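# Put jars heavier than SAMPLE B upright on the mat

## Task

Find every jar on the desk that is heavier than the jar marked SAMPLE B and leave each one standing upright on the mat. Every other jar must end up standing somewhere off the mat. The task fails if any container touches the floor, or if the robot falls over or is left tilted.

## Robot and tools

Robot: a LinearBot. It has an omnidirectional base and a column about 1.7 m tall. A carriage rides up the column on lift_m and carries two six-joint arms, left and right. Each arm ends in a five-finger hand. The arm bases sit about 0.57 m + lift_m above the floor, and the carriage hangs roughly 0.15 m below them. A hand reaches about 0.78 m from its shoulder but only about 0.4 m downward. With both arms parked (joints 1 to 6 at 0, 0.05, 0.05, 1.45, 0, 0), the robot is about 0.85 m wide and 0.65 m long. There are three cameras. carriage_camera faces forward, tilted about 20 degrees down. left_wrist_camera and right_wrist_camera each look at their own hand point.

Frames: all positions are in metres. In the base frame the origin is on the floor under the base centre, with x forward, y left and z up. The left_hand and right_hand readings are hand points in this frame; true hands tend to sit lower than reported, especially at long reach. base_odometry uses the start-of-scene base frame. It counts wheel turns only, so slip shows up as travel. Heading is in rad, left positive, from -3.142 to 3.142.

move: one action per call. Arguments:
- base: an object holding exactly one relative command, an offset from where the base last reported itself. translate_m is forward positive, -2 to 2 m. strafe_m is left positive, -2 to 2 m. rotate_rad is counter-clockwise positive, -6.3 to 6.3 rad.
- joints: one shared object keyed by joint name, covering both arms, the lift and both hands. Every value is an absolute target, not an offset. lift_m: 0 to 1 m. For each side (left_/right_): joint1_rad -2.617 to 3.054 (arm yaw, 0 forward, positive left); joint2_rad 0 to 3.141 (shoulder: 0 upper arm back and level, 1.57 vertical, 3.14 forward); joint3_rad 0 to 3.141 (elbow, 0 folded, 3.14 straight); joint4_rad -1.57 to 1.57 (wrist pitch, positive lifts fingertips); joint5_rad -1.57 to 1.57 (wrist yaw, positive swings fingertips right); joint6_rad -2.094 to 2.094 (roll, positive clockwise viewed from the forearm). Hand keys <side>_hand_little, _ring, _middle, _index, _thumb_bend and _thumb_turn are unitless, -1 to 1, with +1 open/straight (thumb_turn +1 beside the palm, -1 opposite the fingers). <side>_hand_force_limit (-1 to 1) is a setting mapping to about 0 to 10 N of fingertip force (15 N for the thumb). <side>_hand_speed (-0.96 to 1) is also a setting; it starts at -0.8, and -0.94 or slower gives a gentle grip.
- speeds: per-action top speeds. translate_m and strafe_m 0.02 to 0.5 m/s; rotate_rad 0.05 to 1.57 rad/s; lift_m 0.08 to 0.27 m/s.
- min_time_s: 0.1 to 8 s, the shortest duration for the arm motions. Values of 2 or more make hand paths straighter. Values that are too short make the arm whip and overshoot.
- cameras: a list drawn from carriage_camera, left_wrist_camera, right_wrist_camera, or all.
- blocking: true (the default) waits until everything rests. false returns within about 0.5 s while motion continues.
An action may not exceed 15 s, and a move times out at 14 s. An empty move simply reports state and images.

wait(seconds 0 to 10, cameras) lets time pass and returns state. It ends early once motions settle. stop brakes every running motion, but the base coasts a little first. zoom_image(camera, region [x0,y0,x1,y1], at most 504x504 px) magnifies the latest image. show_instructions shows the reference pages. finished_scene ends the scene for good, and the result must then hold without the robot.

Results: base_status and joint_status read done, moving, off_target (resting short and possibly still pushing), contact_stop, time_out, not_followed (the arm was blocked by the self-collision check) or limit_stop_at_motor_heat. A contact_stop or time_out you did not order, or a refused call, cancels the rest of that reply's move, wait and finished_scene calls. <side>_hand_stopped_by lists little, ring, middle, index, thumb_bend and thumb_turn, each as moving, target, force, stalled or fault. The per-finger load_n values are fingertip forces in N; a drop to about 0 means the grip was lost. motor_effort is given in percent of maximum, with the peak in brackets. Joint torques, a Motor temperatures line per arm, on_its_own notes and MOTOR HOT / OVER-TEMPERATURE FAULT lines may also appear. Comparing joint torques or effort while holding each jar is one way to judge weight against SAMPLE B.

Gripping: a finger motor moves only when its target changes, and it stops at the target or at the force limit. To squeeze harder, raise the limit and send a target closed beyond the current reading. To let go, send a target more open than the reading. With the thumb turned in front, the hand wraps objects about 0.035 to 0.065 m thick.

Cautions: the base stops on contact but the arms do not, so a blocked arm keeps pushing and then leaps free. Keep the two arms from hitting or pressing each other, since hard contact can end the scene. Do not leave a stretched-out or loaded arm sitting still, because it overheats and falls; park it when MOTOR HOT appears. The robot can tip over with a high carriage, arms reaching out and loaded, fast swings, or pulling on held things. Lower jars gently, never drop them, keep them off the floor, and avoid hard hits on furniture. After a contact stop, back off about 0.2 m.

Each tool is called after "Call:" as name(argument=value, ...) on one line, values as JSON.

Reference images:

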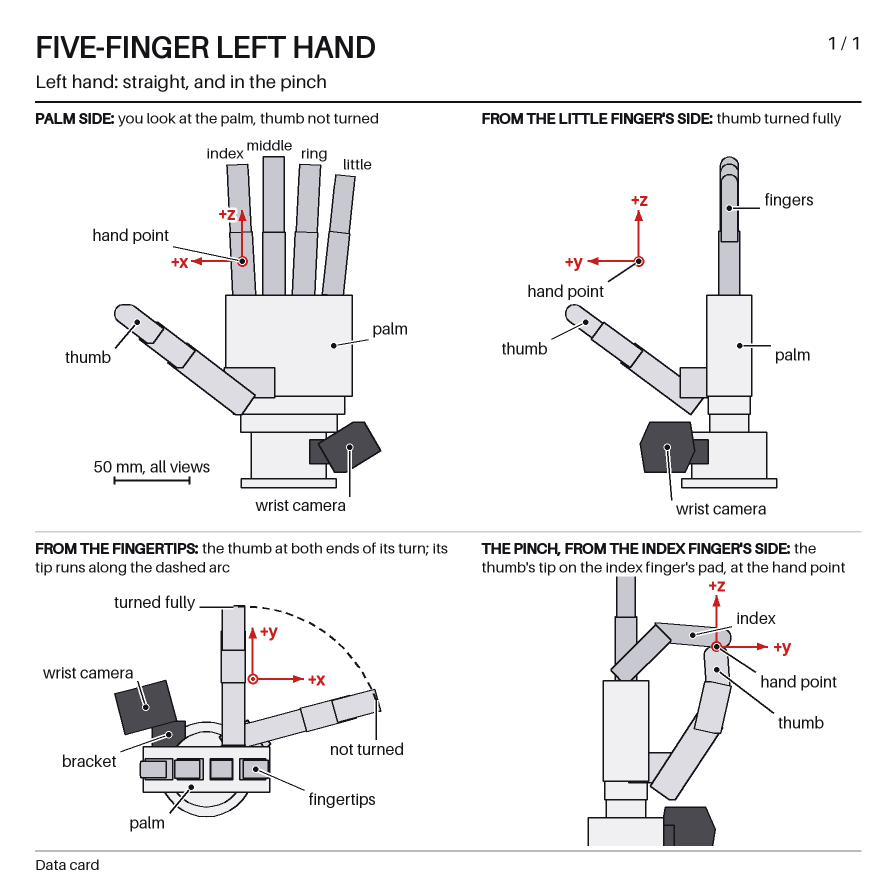

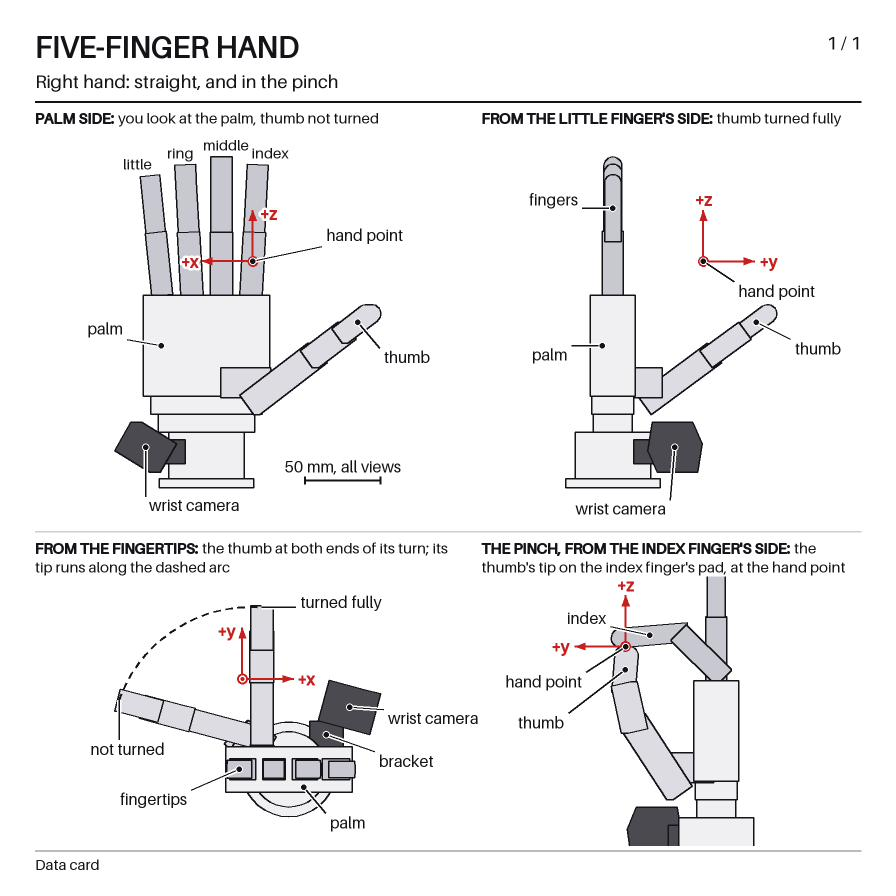

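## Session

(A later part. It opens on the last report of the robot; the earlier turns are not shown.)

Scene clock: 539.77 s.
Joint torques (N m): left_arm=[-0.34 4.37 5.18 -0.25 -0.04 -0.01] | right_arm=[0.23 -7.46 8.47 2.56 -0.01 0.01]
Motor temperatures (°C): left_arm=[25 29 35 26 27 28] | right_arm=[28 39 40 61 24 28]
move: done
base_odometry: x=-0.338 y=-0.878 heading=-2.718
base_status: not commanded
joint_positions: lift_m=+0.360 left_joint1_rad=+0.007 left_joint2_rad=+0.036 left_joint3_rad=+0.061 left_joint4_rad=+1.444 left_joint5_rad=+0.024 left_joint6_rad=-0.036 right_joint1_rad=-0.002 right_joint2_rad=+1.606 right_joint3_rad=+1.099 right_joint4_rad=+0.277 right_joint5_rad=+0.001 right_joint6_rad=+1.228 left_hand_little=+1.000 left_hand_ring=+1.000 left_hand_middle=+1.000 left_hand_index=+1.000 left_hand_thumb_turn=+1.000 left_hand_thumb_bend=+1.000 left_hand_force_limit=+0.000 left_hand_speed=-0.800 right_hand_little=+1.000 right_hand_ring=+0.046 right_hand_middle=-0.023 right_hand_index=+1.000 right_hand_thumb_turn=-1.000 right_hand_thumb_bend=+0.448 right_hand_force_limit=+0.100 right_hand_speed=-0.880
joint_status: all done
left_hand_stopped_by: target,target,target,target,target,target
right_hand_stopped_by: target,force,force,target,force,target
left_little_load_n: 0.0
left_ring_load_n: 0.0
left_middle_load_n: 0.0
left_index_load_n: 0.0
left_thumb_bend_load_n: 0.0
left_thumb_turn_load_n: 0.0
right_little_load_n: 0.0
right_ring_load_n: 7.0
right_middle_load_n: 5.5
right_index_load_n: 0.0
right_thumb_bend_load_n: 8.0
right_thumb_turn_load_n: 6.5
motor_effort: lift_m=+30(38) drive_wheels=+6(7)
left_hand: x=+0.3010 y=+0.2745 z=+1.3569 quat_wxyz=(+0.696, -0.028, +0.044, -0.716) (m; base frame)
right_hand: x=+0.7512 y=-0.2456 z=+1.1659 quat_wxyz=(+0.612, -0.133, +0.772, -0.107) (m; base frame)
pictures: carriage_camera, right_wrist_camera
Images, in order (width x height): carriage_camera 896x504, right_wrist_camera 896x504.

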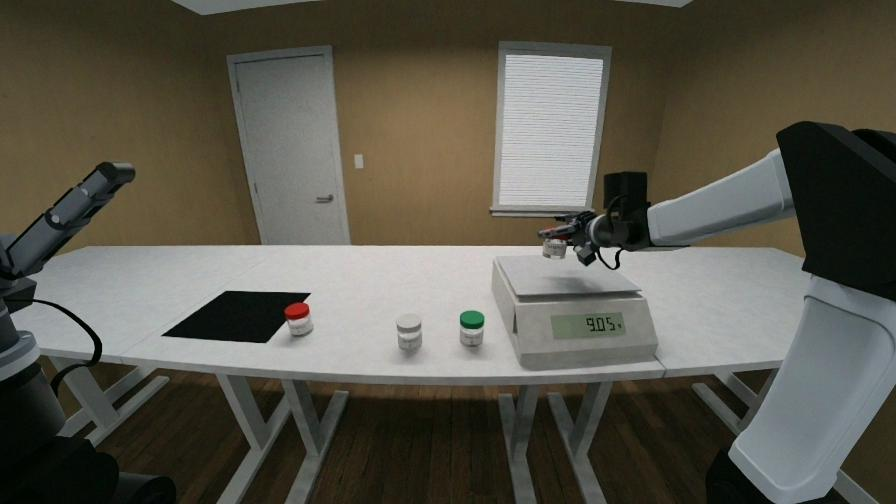

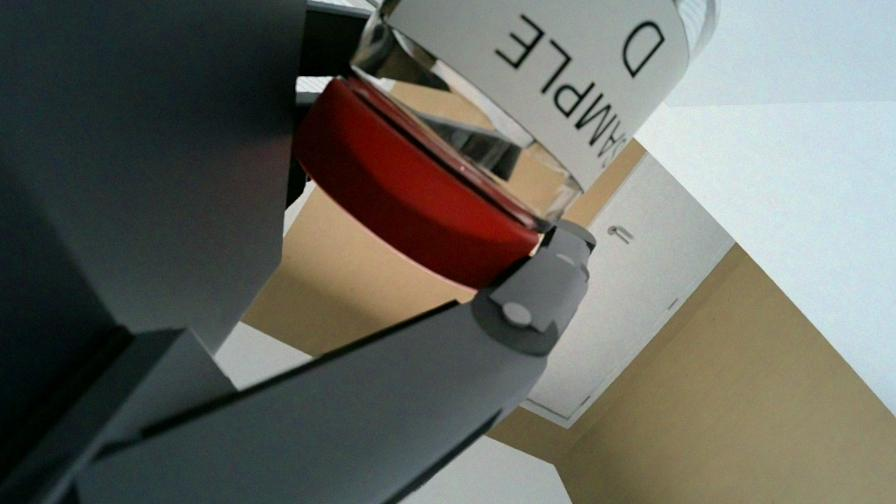

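Call:
move(base={"strafe_m": 0.91}, speeds={"strafe_m": 0.25}, cameras=["carriage_camera", "right_wrist_camera"])

Scene clock: 550.60 s.
Joint torques (N m): left_arm=[-0.34 4.41 5.16 -0.26 -0.04 0] | right_arm=[-0.12 -7.31 8.36 2.59 -0.04 0.01]
Motor temperatures (°C): left_arm=[25 29 35 26 27 28] | right_arm=[28 40 41 63 24 28]
move: done
base_odometry: x=+0.035 y=-1.708 heading=-2.719
base_status: done
joint_positions: lift_m=+0.360 left_joint1_rad=+0.007 left_joint2_rad=+0.036 left_joint3_rad=+0.061 left_joint4_rad=+1.444 left_joint5_rad=+0.024 left_joint6_rad=-0.036 right_joint1_rad=-0.002 right_joint2_rad=+1.606 right_joint3_rad=+1.099 right_joint4_rad=+0.277 right_joint5_rad=+0.003 right_joint6_rad=+1.227 left_hand_little=+1.000 left_hand_ring=+1.000 left_hand_middle=+1.000 left_hand_index=+1.000 left_hand_thumb_turn=+1.000 left_hand_thumb_bend=+1.000 left_hand_force_limit=+0.000 left_hand_speed=-0.800 right_hand_little=+1.000 right_hand_ring=+0.046 right_hand_middle=-0.023 right_hand_index=+1.000 right_hand_thumb_turn=-1.000 right_hand_thumb_bend=+0.448 right_hand_force_limit=+0.100 right_hand_speed=-0.880
joint_status: not commanded
left_hand_stopped_by: target,target,target,target,target,target
right_hand_stopped_by: target,force,force,target,force,target
left_little_load_n: 0.0
left_ring_load_n: 0.0
left_middle_load_n: 0.0
left_index_load_n: 0.0
left_thumb_bend_load_n: 0.0
left_thumb_turn_load_n: 0.0
right_little_load_n: 0.0
right_ring_load_n: 2.0
right_middle_load_n: 2.5
right_index_load_n: 0.0
right_thumb_bend_load_n: 4.0
right_thumb_turn_load_n: 2.5
motor_effort: lift_m=+30(31) drive_wheels=-2(15)
left_hand: x=+0.3010 y=+0.2745 z=+1.3569 quat_wxyz=(+0.696, -0.028, +0.044, -0.716) (m; base frame)
right_hand: x=+0.7513 y=-0.2461 z=+1.1658 quat_wxyz=(+0.612, -0.132, +0.773, -0.108) (m; base frame)
pictures: carriage_camera, right_wrist_camera
Images, in order (width x height): carriage_camera 896x504, right_wrist_camera 896x504.

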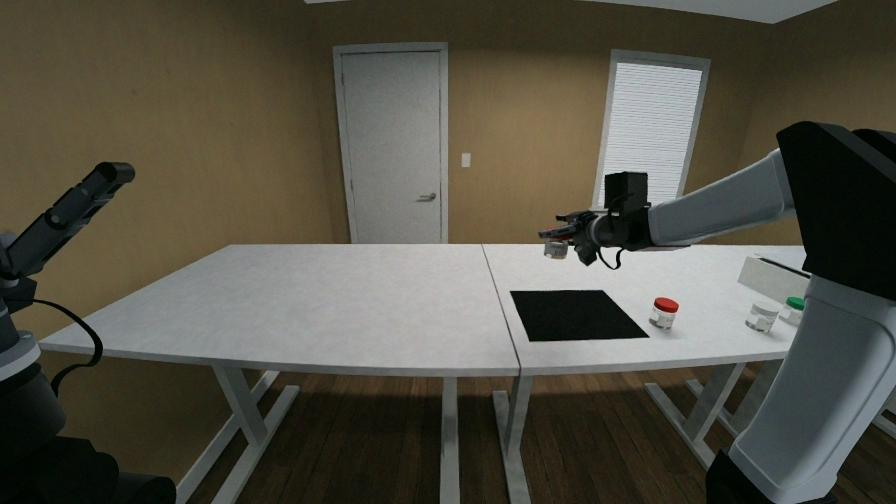

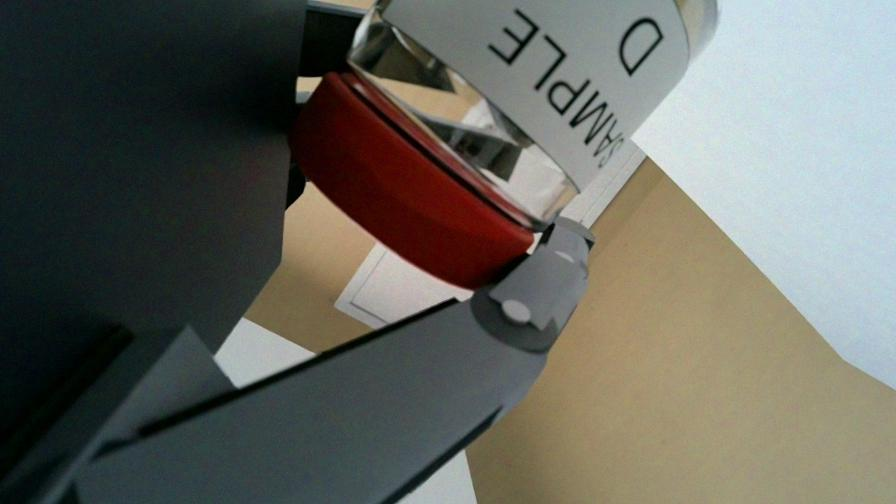

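Call:
move(joints={"lift_m": 0.2}, speeds={"lift_m": 0.15}, cameras=["carriage_camera", "right_wrist_camera"])

Call:
zoom_image(camera="carriage_camera", region=[480, 180, 680, 300])

Scene clock: 557.07 s.
Joint torques (N m): left_arm=[-0.36 4.4 5.19 -0.26 -0.04 0] | right_arm=[0.18 -7.84 8.27 2.67 -0.05 -0.02]
Motor temperatures (°C): left_arm=[25 29 35 26 27 28] | right_arm=[28 40 41 64 24 28]
move: done
base_odometry: x=+0.035 y=-1.708 heading=-2.719
base_status: not commanded
joint_positions: lift_m=+0.200 left_joint1_rad=+0.007 left_joint2_rad=+0.036 left_joint3_rad=+0.061 left_joint4_rad=+1.444 left_joint5_rad=+0.024 left_joint6_rad=-0.036 right_joint1_rad=-0.002 right_joint2_rad=+1.606 right_joint3_rad=+1.099 right_joint4_rad=+0.268 right_joint5_rad=+0.003 right_joint6_rad=+1.227 left_hand_little=+1.000 left_hand_ring=+1.000 left_hand_middle=+1.000 left_hand_index=+1.000 left_hand_thumb_turn=+1.000 left_hand_thumb_bend=+1.000 left_hand_force_limit=+0.000 left_hand_speed=-0.800 right_hand_little=+1.000 right_hand_ring=+0.046 right_hand_middle=-0.023 right_hand_index=+1.000 right_hand_thumb_turn=-1.000 right_hand_thumb_bend=+0.448 right_hand_force_limit=+0.100 right_hand_speed=-0.880
joint_status: all done
left_hand_stopped_by: target,target,target,target,target,target
right_hand_stopped_by: target,force,force,target,force,target
left_little_load_n: 0.0
left_ring_load_n: 0.0
left_middle_load_n: 0.0
left_index_load_n: 0.0
left_thumb_bend_load_n: 0.0
left_thumb_turn_load_n: 0.0
right_little_load_n: 0.0
right_ring_load_n: 1.5
right_middle_load_n: 2.5
right_index_load_n: 0.0
right_thumb_bend_load_n: 4.0
right_thumb_turn_load_n: 2.5
motor_effort: lift_m=+30(31) drive_wheels=-2(2)
left_hand: x=+0.3010 y=+0.2745 z=+1.1969 quat_wxyz=(+0.696, -0.028, +0.044, -0.716) (m; base frame)
right_hand: x=+0.7509 y=-0.2461 z=+1.0036 quat_wxyz=(+0.608, -0.133, +0.775, -0.107) (m; base frame)
pictures: carriage_camera, right_wrist_camera
Images, in order (width x height): carriage_camera 896x504, right_wrist_camera 896x504.

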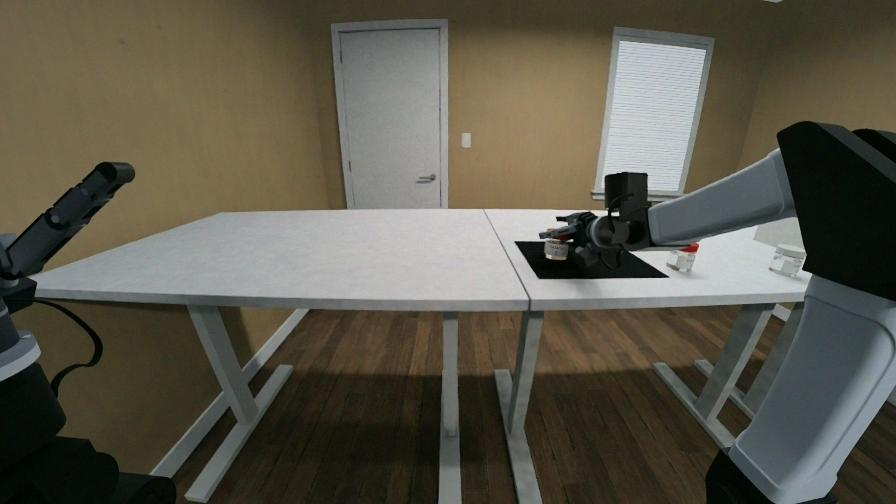

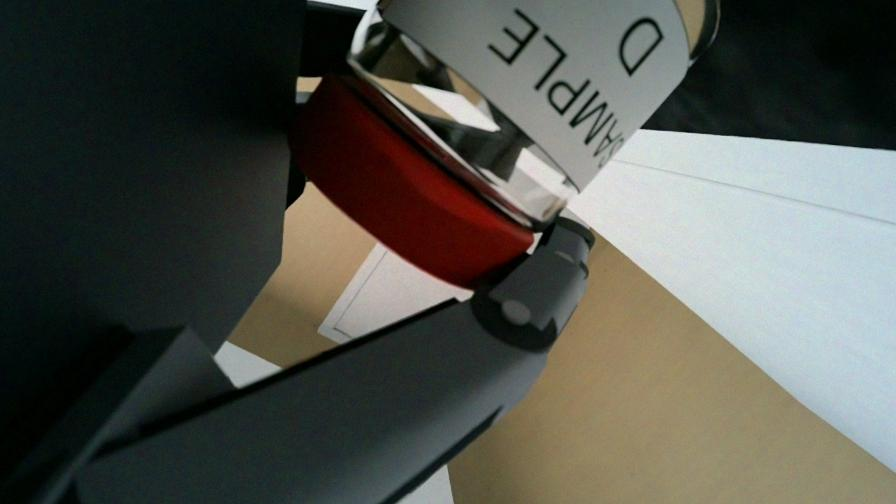

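Scaled by 2.520 from the camera's 896x504 image, which has a finer 1280x720 frame.

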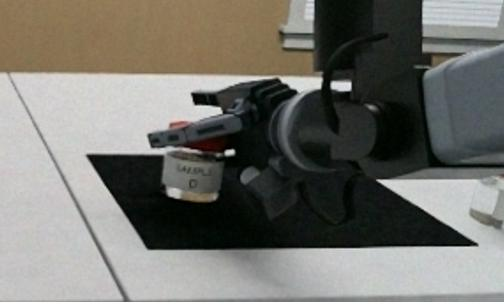

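Call:
move(joints={"lift_m": 0.188}, speeds={"lift_m": 0.08})

Call:
move(joints={"right_hand_speed": -0.88, "right_hand_middle": 1, "right_hand_ring": 1, "right_hand_thumb_bend": 1})

Call:
move(base={"strafe_m": -0.012}, speeds={"strafe_m": 0.06}, cameras=["carriage_camera", "right_wrist_camera"])

Call:
move(base={"translate_m": -0.13}, speeds={"translate_m": 0.12}, cameras=["carriage_camera", "right_wrist_camera"])

Call:
zoom_image(camera="carriage_camera", region=[480, 180, 720, 300])

Scene clock: 561.70 s.
Joint torques (N m): left_arm=[-0.36 4.4 5.15 -0.26 -0.03 0] | right_arm=[0.16 -7.43 8.28 2.43 -0.11 0.02]
Motor temperatures (°C): left_arm=[25 29 35 26 27 28] | right_arm=[28 40 41 64 24 28]
move: done
base_odometry: x=+0.035 y=-1.708 heading=-2.719
base_status: not commanded
joint_positions: lift_m=+0.188 left_joint1_rad=+0.007 left_joint2_rad=+0.036 left_joint3_rad=+0.061 left_joint4_rad=+1.444 left_joint5_rad=+0.024 left_joint6_rad=-0.036 right_joint1_rad=-0.002 right_joint2_rad=+1.606 right_joint3_rad=+1.099 right_joint4_rad=+0.291 right_joint5_rad=+0.001 right_joint6_rad=+1.228 left_hand_little=+1.000 left_hand_ring=+1.000 left_hand_middle=+1.000 left_hand_index=+1.000 left_hand_thumb_turn=+1.000 left_hand_thumb_bend=+1.000 left_hand_force_limit=+0.000 left_hand_speed=-0.800 right_hand_little=+1.000 right_hand_ring=+0.045 right_hand_middle=-0.023 right_hand_index=+1.000 right_hand_thumb_turn=-1.000 right_hand_thumb_bend=+0.448 right_hand_force_limit=+0.100 right_hand_speed=-0.880
joint_status: all done
left_hand_stopped_by: target,target,target,target,target,target
right_hand_stopped_by: target,force,force,target,force,target
left_little_load_n: 0.0
left_ring_load_n: 0.0
left_middle_load_n: 0.0
left_index_load_n: 0.0
left_thumb_bend_load_n: 0.0
left_thumb_turn_load_n: 0.0
right_little_load_n: 0.0
right_ring_load_n: 0.0
right_middle_load_n: 1.5
right_index_load_n: 0.0
right_thumb_bend_load_n: 4.0
right_thumb_turn_load_n: 2.5
motor_effort: lift_m=+30(31) drive_wheels=-1(3)
left_hand: x=+0.3010 y=+0.2745 z=+1.1849 quat_wxyz=(+0.696, -0.028, +0.044, -0.716) (m; base frame)
right_hand: x=+0.7519 y=-0.2457 z=+0.9977 quat_wxyz=(+0.617, -0.132, +0.768, -0.108) (m; base frame)
pictures: none

Scene clock: 565.40 s.
Joint torques (N m): left_arm=[-0.35 4.4 5.16 -0.25 -0.04 -0.01] | right_arm=[0.38 -7.8 8.35 2.47 -0.07 -0.03]
Motor temperatures (°C): left_arm=[25 29 35 26 27 28] | right_arm=[28 40 41 63 24 28]
move: done
base_odometry: x=+0.035 y=-1.708 heading=-2.719
base_status: not commanded
joint_positions: lift_m=+0.188 left_joint1_rad=+0.007 left_joint2_rad=+0.036 left_joint3_rad=+0.061 left_joint4_rad=+1.444 left_joint5_rad=+0.024 left_joint6_rad=-0.036 right_joint1_rad=-0.002 right_joint2_rad=+1.606 right_joint3_rad=+1.099 right_joint4_rad=+0.291 right_joint5_rad=+0.001 right_joint6_rad=+1.228 left_hand_little=+1.000 left_hand_ring=+1.000 left_hand_middle=+1.000 left_hand_index=+1.000 left_hand_thumb_turn=+1.000 left_hand_thumb_bend=+1.000 left_hand_force_limit=+0.000 left_hand_speed=-0.800 right_hand_little=+1.000 right_hand_ring=+1.000 right_hand_middle=+1.000 right_hand_index=+1.000 right_hand_thumb_turn=-1.000 right_hand_thumb_bend=+1.000 right_hand_force_limit=+0.100 right_hand_speed=-0.880
joint_status: all done
left_hand_stopped_by: target,target,target,target,target,target
right_hand_stopped_by: target,target,target,target,target,target
left_little_load_n: 0.0
left_ring_load_n: 0.0
left_middle_load_n: 0.0
left_index_load_n: 0.0
left_thumb_bend_load_n: 0.0
left_thumb_turn_load_n: 0.0
right_little_load_n: 0.0
right_ring_load_n: 0.0
right_middle_load_n: 0.0
right_index_load_n: 0.0
right_thumb_bend_load_n: 0.0
right_thumb_turn_load_n: 0.0
motor_effort: lift_m=+30(30) drive_wheels=-1(3)
left_hand: x=+0.3010 y=+0.2745 z=+1.1849 quat_wxyz=(+0.696, -0.028, +0.044, -0.716) (m; base frame)
right_hand: x=+0.7519 y=-0.2457 z=+0.9977 quat_wxyz=(+0.617, -0.132, +0.768, -0.108) (m; base frame)
pictures: none

Scene clock: 566.13 s.
Joint torques (N m): left_arm=[-0.36 4.41 5.16 -0.26 -0.04 0] | right_arm=[0.12 -7.75 8.35 2.47 0.01 0.02]
Motor temperatures (°C): left_arm=[25 29 35 26 27 28] | right_arm=[28 40 41 63 24 28]
move: done
base_odometry: x=+0.030 y=-1.698 heading=-2.719
base_status: done
joint_positions: lift_m=+0.188 left_joint1_rad=+0.007 left_joint2_rad=+0.036 left_joint3_rad=+0.061 left_joint4_rad=+1.444 left_joint5_rad=+0.024 left_joint6_rad=-0.036 right_joint1_rad=-0.002 right_joint2_rad=+1.606 right_joint3_rad=+1.099 right_joint4_rad=+0.292 right_joint5_rad=+0.002 right_joint6_rad=+1.228 left_hand_little=+1.000 left_hand_ring=+1.000 left_hand_middle=+1.000 left_hand_index=+1.000 left_hand_thumb_turn=+1.000 left_hand_thumb_bend=+1.000 left_hand_force_limit=+0.000 left_hand_speed=-0.800 right_hand_little=+1.000 right_hand_ring=+1.000 right_hand_middle=+1.000 right_hand_index=+1.000 right_hand_thumb_turn=-1.000 right_hand_thumb_bend=+1.000 right_hand_force_limit=+0.100 right_hand_speed=-0.880
joint_status: not commanded
left_hand_stopped_by: target,target,target,target,target,target
right_hand_stopped_by: target,target,target,target,target,target
left_little_load_n: -0.5
left_ring_load_n: 0.0
left_middle_load_n: 0.0
left_index_load_n: 0.0
left_thumb_bend_load_n: 0.0
left_thumb_turn_load_n: 0.0
right_little_load_n: 0.0
right_ring_load_n: 0.0
right_middle_load_n: 0.0
right_index_load_n: 0.0
right_thumb_bend_load_n: 0.0
right_thumb_turn_load_n: -0.5
motor_effort: lift_m=+30(30) drive_wheels=+3(11)
left_hand: x=+0.3010 y=+0.2745 z=+1.1849 quat_wxyz=(+0.696, -0.028, +0.044, -0.716) (m; base frame)
right_hand: x=+0.7520 y=-0.2461 z=+0.9979 quat_wxyz=(+0.617, -0.131, +0.768, -0.108) (m; base frame)
pictures: carriage_camera, right_wrist_camera
Images, in order (width x height): carriage_camera 896x504, right_wrist_camera 896x504.

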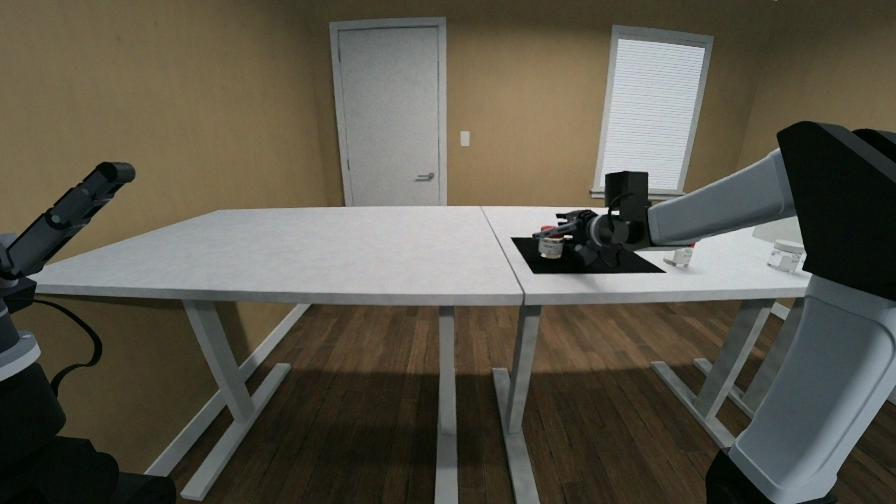

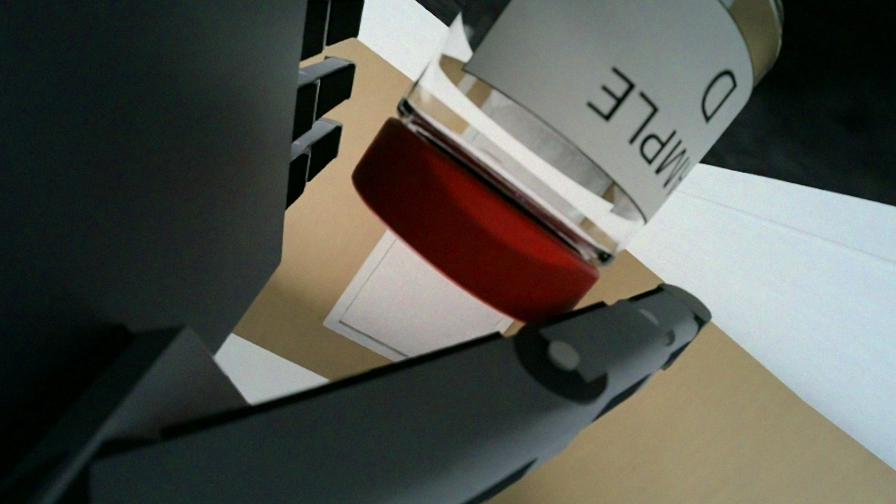

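Scene clock: 568.10 s.
Joint torques (N m): left_arm=[-0.35 4.41 5.18 -0.24 -0.04 0] | right_arm=[0.17 -7.64 8.58 2.48 -0.05 0]
Motor temperatures (°C): left_arm=[25 29 35 26 27 28] | right_arm=[28 40 42 63 24 28]
move: done
base_odometry: x=+0.148 y=-1.644 heading=-2.719
base_status: done
joint_positions: lift_m=+0.188 left_joint1_rad=+0.007 left_joint2_rad=+0.036 left_joint3_rad=+0.061 left_joint4_rad=+1.443 left_joint5_rad=+0.024 left_joint6_rad=-0.036 right_joint1_rad=-0.002 right_joint2_rad=+1.606 right_joint3_rad=+1.099 right_joint4_rad=+0.292 right_joint5_rad=+0.002 right_joint6_rad=+1.228 left_hand_little=+1.000 left_hand_ring=+1.000 left_hand_middle=+1.000 left_hand_index=+1.000 left_hand_thumb_turn=+1.000 left_hand_thumb_bend=+1.000 left_hand_force_limit=+0.000 left_hand_speed=-0.800 right_hand_little=+1.000 right_hand_ring=+1.000 right_hand_middle=+1.000 right_hand_index=+1.000 right_hand_thumb_turn=-1.000 right_hand_thumb_bend=+1.000 right_hand_force_limit=+0.100 right_hand_speed=-0.880
joint_status: not commanded
left_hand_stopped_by: target,target,target,target,target,target
right_hand_stopped_by: target,target,target,target,target,target
left_little_load_n: 0.0
left_ring_load_n: 0.0
left_middle_load_n: 0.0
left_index_load_n: 0.0
left_thumb_bend_load_n: 0.0
left_thumb_turn_load_n: 0.0
right_little_load_n: 0.0
right_ring_load_n: 0.0
right_middle_load_n: 0.0
right_index_load_n: 0.0
right_thumb_bend_load_n: 0.0
right_thumb_turn_load_n: 0.0
motor_effort: lift_m=+30(31) drive_wheels=+0(11)
left_hand: x=+0.3013 y=+0.2745 z=+1.1848 quat_wxyz=(+0.696, -0.029, +0.044, -0.716) (m; base frame)
right_hand: x=+0.7520 y=-0.2461 z=+0.9979 quat_wxyz=(+0.617, -0.131, +0.768, -0.108) (m; base frame)
pictures: carriage_camera, right_wrist_camera
Images, in order (width x height): carriage_camera 896x504, right_wrist_camera 896x504.

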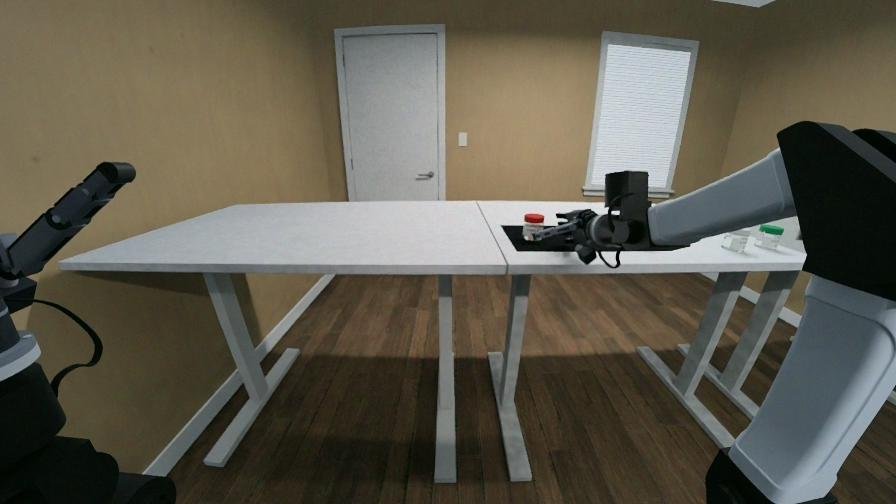

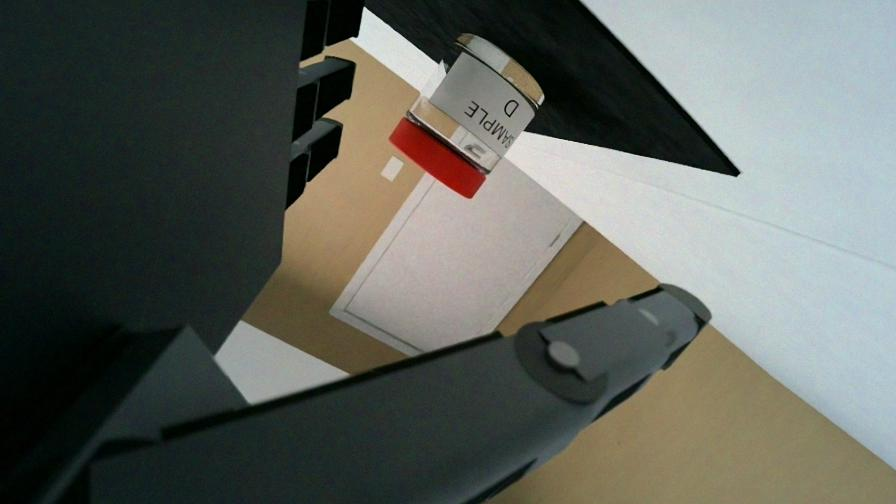

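Scaled by 2.100 from the camera's 896x504 image, which has a finer 1280x720 frame.

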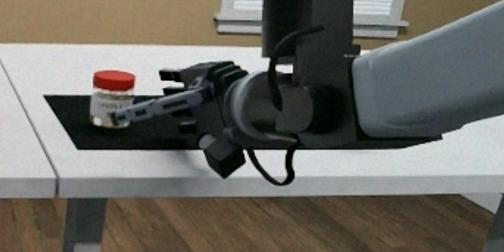

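Call:
move(base={"translate_m": -0.05}, speeds={"translate_m": 0.12})

Call:
move(base={"strafe_m": -0.255}, speeds={"strafe_m": 0.15}, cameras=["carriage_camera", "right_wrist_camera"])

Call:
zoom_image(camera="carriage_camera", region=[440, 180, 640, 280])

Scene clock: 579.43 s.
Joint torques (N m): left_arm=[-0.39 4.41 5.18 -0.24 -0.04 0] | right_arm=[0.47 -7.35 8.59 2.37 0.02 -0.1]
Motor temperatures (°C): left_arm=[25 29 35 26 27 28] | right_arm=[28 40 42 62 24 28]
move: done
base_odometry: x=+0.194 y=-1.624 heading=-2.719
base_status: done
joint_positions: lift_m=+0.188 left_joint1_rad=+0.007 left_joint2_rad=+0.036 left_joint3_rad=+0.061 left_joint4_rad=+1.444 left_joint5_rad=+0.024 left_joint6_rad=-0.036 right_joint1_rad=-0.002 right_joint2_rad=+1.606 right_joint3_rad=+1.099 right_joint4_rad=+0.292 right_joint5_rad=+0.002 right_joint6_rad=+1.228 left_hand_little=+1.000 left_hand_ring=+1.000 left_hand_middle=+1.000 left_hand_index=+1.000 left_hand_thumb_turn=+1.000 left_hand_thumb_bend=+1.000 left_hand_force_limit=+0.000 left_hand_speed=-0.800 right_hand_little=+1.000 right_hand_ring=+1.000 right_hand_middle=+1.000 right_hand_index=+1.000 right_hand_thumb_turn=-1.000 right_hand_thumb_bend=+1.000 right_hand_force_limit=+0.100 right_hand_speed=-0.880
joint_status: not commanded
left_hand_stopped_by: target,target,target,target,target,target
right_hand_stopped_by: target,target,target,target,target,target
left_little_load_n: 0.0
left_ring_load_n: 0.0
left_middle_load_n: 0.0
left_index_load_n: 0.0
left_thumb_bend_load_n: 0.0
left_thumb_turn_load_n: 0.0
right_little_load_n: 0.0
right_ring_load_n: 0.0
right_middle_load_n: 0.0
right_index_load_n: 0.0
right_thumb_bend_load_n: 0.0
right_thumb_turn_load_n: 0.0
motor_effort: lift_m=+30(30) drive_wheels=+0(13)
left_hand: x=+0.3012 y=+0.2745 z=+1.1849 quat_wxyz=(+0.696, -0.029, +0.044, -0.716) (m; base frame)
right_hand: x=+0.7520 y=-0.2461 z=+0.9979 quat_wxyz=(+0.617, -0.131, +0.768, -0.108) (m; base frame)
pictures: none

Scene clock: 582.03 s.
Joint torques (N m): left_arm=[-0.36 4.41 5.16 -0.25 -0.04 0] | right_arm=[0.17 -7.73 8.44 2.4 -0.03 -0.02]
Motor temperatures (°C): left_arm=[25 29 35 26 27 28] | right_arm=[28 40 42 62 24 28]
move: done
base_odometry: x=+0.090 y=-1.391 heading=-2.719
base_status: done
joint_positions: lift_m=+0.188 left_joint1_rad=+0.007 left_joint2_rad=+0.036 left_joint3_rad=+0.061 left_joint4_rad=+1.444 left_joint5_rad=+0.024 left_joint6_rad=-0.036 right_joint1_rad=+0.000 right_joint2_rad=+1.606 right_joint3_rad=+1.099 right_joint4_rad=+0.292 right_joint5_rad=+0.000 right_joint6_rad=+1.228 left_hand_little=+1.000 left_hand_ring=+1.000 left_hand_middle=+1.000 left_hand_index=+1.000 left_hand_thumb_turn=+1.000 left_hand_thumb_bend=+1.000 left_hand_force_limit=+0.000 left_hand_speed=-0.800 right_hand_little=+1.000 right_hand_ring=+1.000 right_hand_middle=+1.000 right_hand_index=+1.000 right_hand_thumb_turn=-1.000 right_hand_thumb_bend=+1.000 right_hand_force_limit=+0.100 right_hand_speed=-0.880
joint_status: not commanded
left_hand_stopped_by: target,target,target,target,target,target
right_hand_stopped_by: target,target,target,target,target,target
left_little_load_n: 0.0
left_ring_load_n: 0.0
left_middle_load_n: 0.0
left_index_load_n: 0.0
left_thumb_bend_load_n: 0.0
left_thumb_turn_load_n: 0.0
right_little_load_n: 0.0
right_ring_load_n: 0.0
right_middle_load_n: 0.0
right_index_load_n: 0.0
right_thumb_bend_load_n: 0.0
right_thumb_turn_load_n: -0.5
motor_effort: lift_m=+30(30) drive_wheels=-3(12)
left_hand: x=+0.3012 y=+0.2745 z=+1.1849 quat_wxyz=(+0.696, -0.029, +0.044, -0.716) (m; base frame)
right_hand: x=+0.7518 y=-0.2446 z=+0.9979 quat_wxyz=(+0.618, -0.133, +0.768, -0.107) (m; base frame)
pictures: carriage_camera, right_wrist_camera
Images, in order (width x height): carriage_camera 896x504, right_wrist_camera 896x504.

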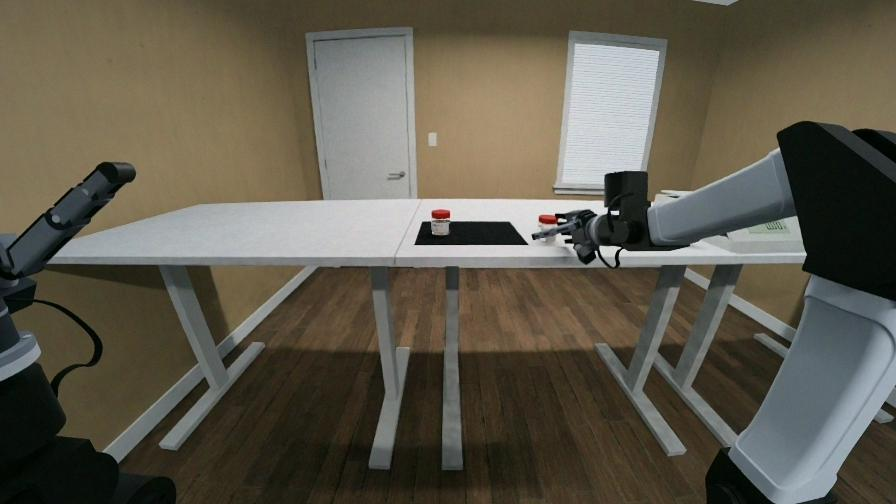

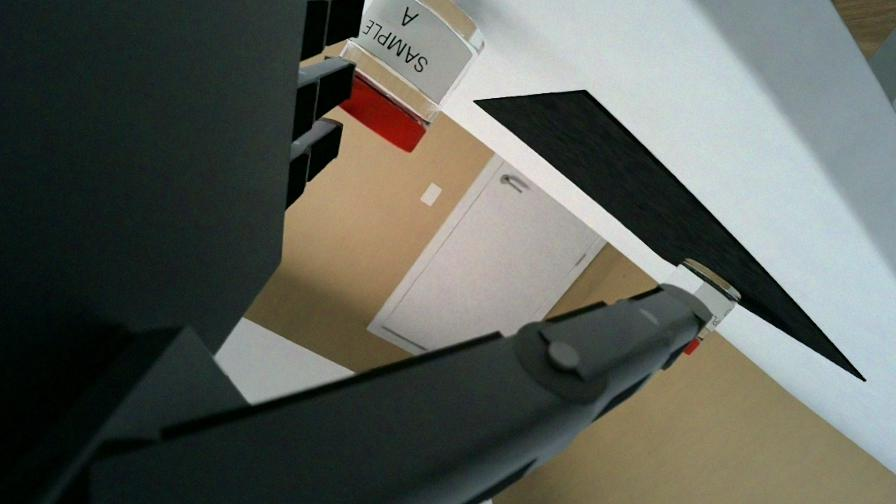

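Scaled by 2.520 from the camera's 896x504 image, which has a finer 1280x720 frame.

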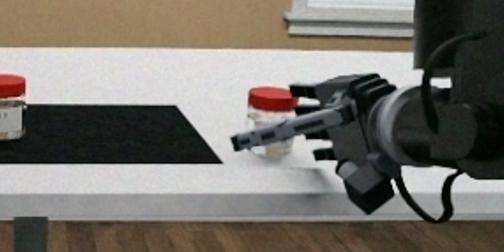

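Call:
move(base={"strafe_m": -0.033}, joints={"lift_m": 0.184}, speeds={"strafe_m": 0.08})

Call:
move(base={"translate_m": 0.055}, speeds={"translate_m": 0.08}, cameras=["carriage_camera", "right_wrist_camera"])

Call:
zoom_image(camera="carriage_camera", region=[480, 200, 620, 280])

Scene clock: 586.70 s.
Joint torques (N m): left_arm=[-0.36 4.41 5.18 -0.26 -0.04 -0.01] | right_arm=[0.4 -7.56 8.06 2.48 0.05 -0.05]
Motor temperatures (°C): left_arm=[25 29 35 26 27 28] | right_arm=[28 40 42 62 24 28]
move: done
base_odometry: x=+0.077 y=-1.361 heading=-2.719
base_status: done
joint_positions: lift_m=+0.184 left_joint1_rad=+0.007 left_joint2_rad=+0.036 left_joint3_rad=+0.061 left_joint4_rad=+1.444 left_joint5_rad=+0.024 left_joint6_rad=-0.036 right_joint1_rad=+0.000 right_joint2_rad=+1.606 right_joint3_rad=+1.099 right_joint4_rad=+0.291 right_joint5_rad=+0.000 right_joint6_rad=+1.228 left_hand_little=+1.000 left_hand_ring=+1.000 left_hand_middle=+1.000 left_hand_index=+1.000 left_hand_thumb_turn=+1.000 left_hand_thumb_bend=+1.000 left_hand_force_limit=+0.000 left_hand_speed=-0.800 right_hand_little=+1.000 right_hand_ring=+1.000 right_hand_middle=+1.000 right_hand_index=+1.000 right_hand_thumb_turn=-1.000 right_hand_thumb_bend=+1.000 right_hand_force_limit=+0.100 right_hand_speed=-0.880
joint_status: all done
left_hand_stopped_by: target,target,target,target,target,target
right_hand_stopped_by: target,target,target,target,target,target
left_little_load_n: 0.0
left_ring_load_n: 0.0
left_middle_load_n: 0.0
left_index_load_n: 0.0
left_thumb_bend_load_n: 0.0
left_thumb_turn_load_n: 0.0
right_little_load_n: 0.0
right_ring_load_n: 0.0
right_middle_load_n: 0.0
right_index_load_n: 0.0
right_thumb_bend_load_n: 0.0
right_thumb_turn_load_n: 0.0
motor_effort: lift_m=+29(30) drive_wheels=-2(14)
left_hand: x=+0.3010 y=+0.2745 z=+1.1810 quat_wxyz=(+0.696, -0.028, +0.044, -0.716) (m; base frame)
right_hand: x=+0.7517 y=-0.2447 z=+0.9937 quat_wxyz=(+0.617, -0.133, +0.768, -0.107) (m; base frame)
pictures: none

Scene clock: 588.10 s.
Joint torques (N m): left_arm=[-0.35 4.4 5.15 -0.26 -0.04 -0.01] | right_arm=[-0.03 -7.58 8.51 2.46 0 -0.02]
Motor temperatures (°C): left_arm=[25 29 35 26 27 28] | right_arm=[28 40 42 62 24 28]
move: done
base_odometry: x=+0.026 y=-1.383 heading=-2.720
base_status: done
joint_positions: lift_m=+0.184 left_joint1_rad=+0.007 left_joint2_rad=+0.036 left_joint3_rad=+0.061 left_joint4_rad=+1.444 left_joint5_rad=+0.024 left_joint6_rad=-0.036 right_joint1_rad=+0.000 right_joint2_rad=+1.606 right_joint3_rad=+1.099 right_joint4_rad=+0.292 right_joint5_rad=+0.000 right_joint6_rad=+1.228 left_hand_little=+1.000 left_hand_ring=+1.000 left_hand_middle=+1.000 left_hand_index=+1.000 left_hand_thumb_turn=+1.000 left_hand_thumb_bend=+1.000 left_hand_force_limit=+0.000 left_hand_speed=-0.800 right_hand_little=+1.000 right_hand_ring=+1.000 right_hand_middle=+1.000 right_hand_index=+1.000 right_hand_thumb_turn=-1.000 right_hand_thumb_bend=+1.000 right_hand_force_limit=+0.100 right_hand_speed=-0.880
joint_status: not commanded
left_hand_stopped_by: target,target,target,target,target,target
right_hand_stopped_by: target,target,target,target,target,target
left_little_load_n: 0.0
left_ring_load_n: 0.0
left_middle_load_n: 0.0
left_index_load_n: 0.0
left_thumb_bend_load_n: 0.0
left_thumb_turn_load_n: 0.0
right_little_load_n: 0.0
right_ring_load_n: 0.0
right_middle_load_n: 0.0
right_index_load_n: 0.0
right_thumb_bend_load_n: 0.0
right_thumb_turn_load_n: -0.5
motor_effort: lift_m=+29(30) drive_wheels=-5(12)
left_hand: x=+0.3010 y=+0.2745 z=+1.1810 quat_wxyz=(+0.696, -0.028, +0.044, -0.716) (m; base frame)
right_hand: x=+0.7518 y=-0.2447 z=+0.9940 quat_wxyz=(+0.618, -0.133, +0.768, -0.107) (m; base frame)
pictures: carriage_camera, right_wrist_camera
Images, in order (width x height): carriage_camera 896x504, right_wrist_camera 896x504.

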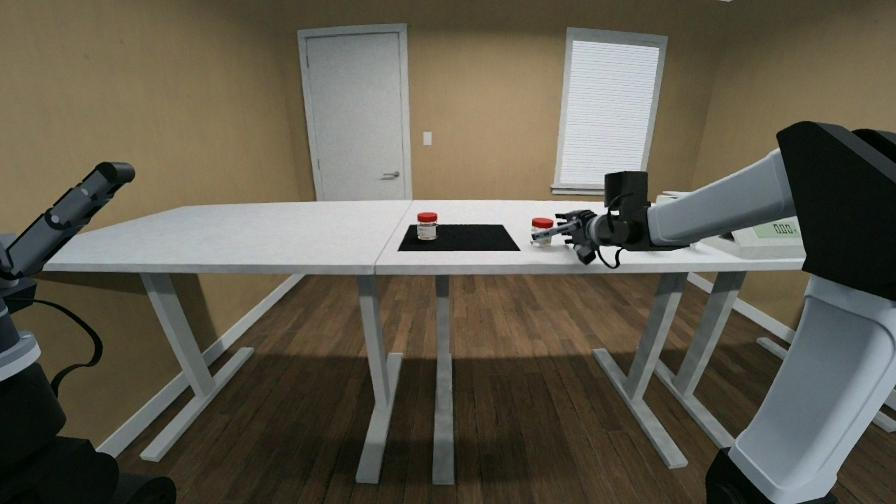

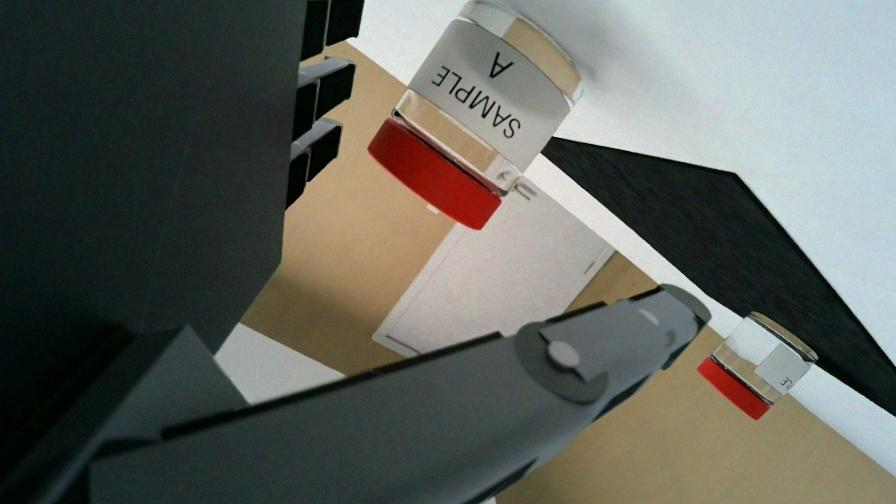

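Scaled by 3.600 from the camera's 896x504 image, which has a finer 1280x720 frame.

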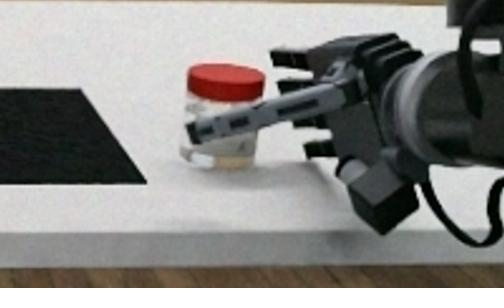

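Call:
move(base={"translate_m": 0.07}, speeds={"translate_m": 0.08}, cameras=["right_wrist_camera"])

Scene clock: 592.33 s.
Joint torques (N m): left_arm=[-0.35 4.37 5.15 -0.25 -0.03 -0.01] | right_arm=[-0.06 -7.68 8.32 2.46 -0.01 0]
Motor temperatures (°C): left_arm=[25 29 35 26 27 28] | right_arm=[28 40 42 62 24 28]
move: done
base_odometry: x=-0.038 y=-1.412 heading=-2.721
base_status: done
joint_positions: lift_m=+0.184 left_joint1_rad=+0.007 left_joint2_rad=+0.036 left_joint3_rad=+0.061 left_joint4_rad=+1.445 left_joint5_rad=+0.024 left_joint6_rad=-0.036 right_joint1_rad=+0.000 right_joint2_rad=+1.606 right_joint3_rad=+1.099 right_joint4_rad=+0.292 right_joint5_rad=+0.000 right_joint6_rad=+1.228 left_hand_little=+1.000 left_hand_ring=+1.000 left_hand_middle=+1.000 left_hand_index=+1.000 left_hand_thumb_turn=+1.000 left_hand_thumb_bend=+1.000 left_hand_force_limit=+0.000 left_hand_speed=-0.800 right_hand_little=+1.000 right_hand_ring=+1.000 right_hand_middle=+1.000 right_hand_index=+1.000 right_hand_thumb_turn=-1.000 right_hand_thumb_bend=+1.000 right_hand_force_limit=+0.100 right_hand_speed=-0.880
joint_status: not commanded
left_hand_stopped_by: target,target,target,target,target,target
right_hand_stopped_by: target,target,target,target,target,target
left_little_load_n: -0.5
left_ring_load_n: 0.0
left_middle_load_n: 0.0
left_index_load_n: 0.0
left_thumb_bend_load_n: 0.0
left_thumb_turn_load_n: 0.0
right_little_load_n: 0.0
right_ring_load_n: 0.0
right_middle_load_n: 0.0
right_index_load_n: 0.0
right_thumb_bend_load_n: 0.0
right_thumb_turn_load_n: 0.0
motor_effort: lift_m=+29(30) drive_wheels=-4(16)
left_hand: x=+0.3008 y=+0.2745 z=+1.1811 quat_wxyz=(+0.696, -0.028, +0.044, -0.716) (m; base frame)
right_hand: x=+0.7518 y=-0.2447 z=+0.9940 quat_wxyz=(+0.618, -0.133, +0.768, -0.107) (m; base frame)
pictures: right_wrist_camera
Images, in order (width x height): right_wrist_camera 896x504.

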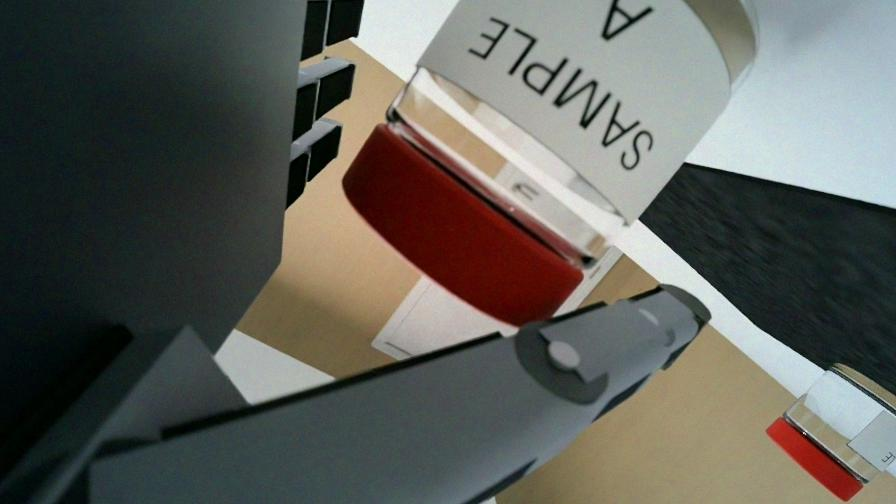

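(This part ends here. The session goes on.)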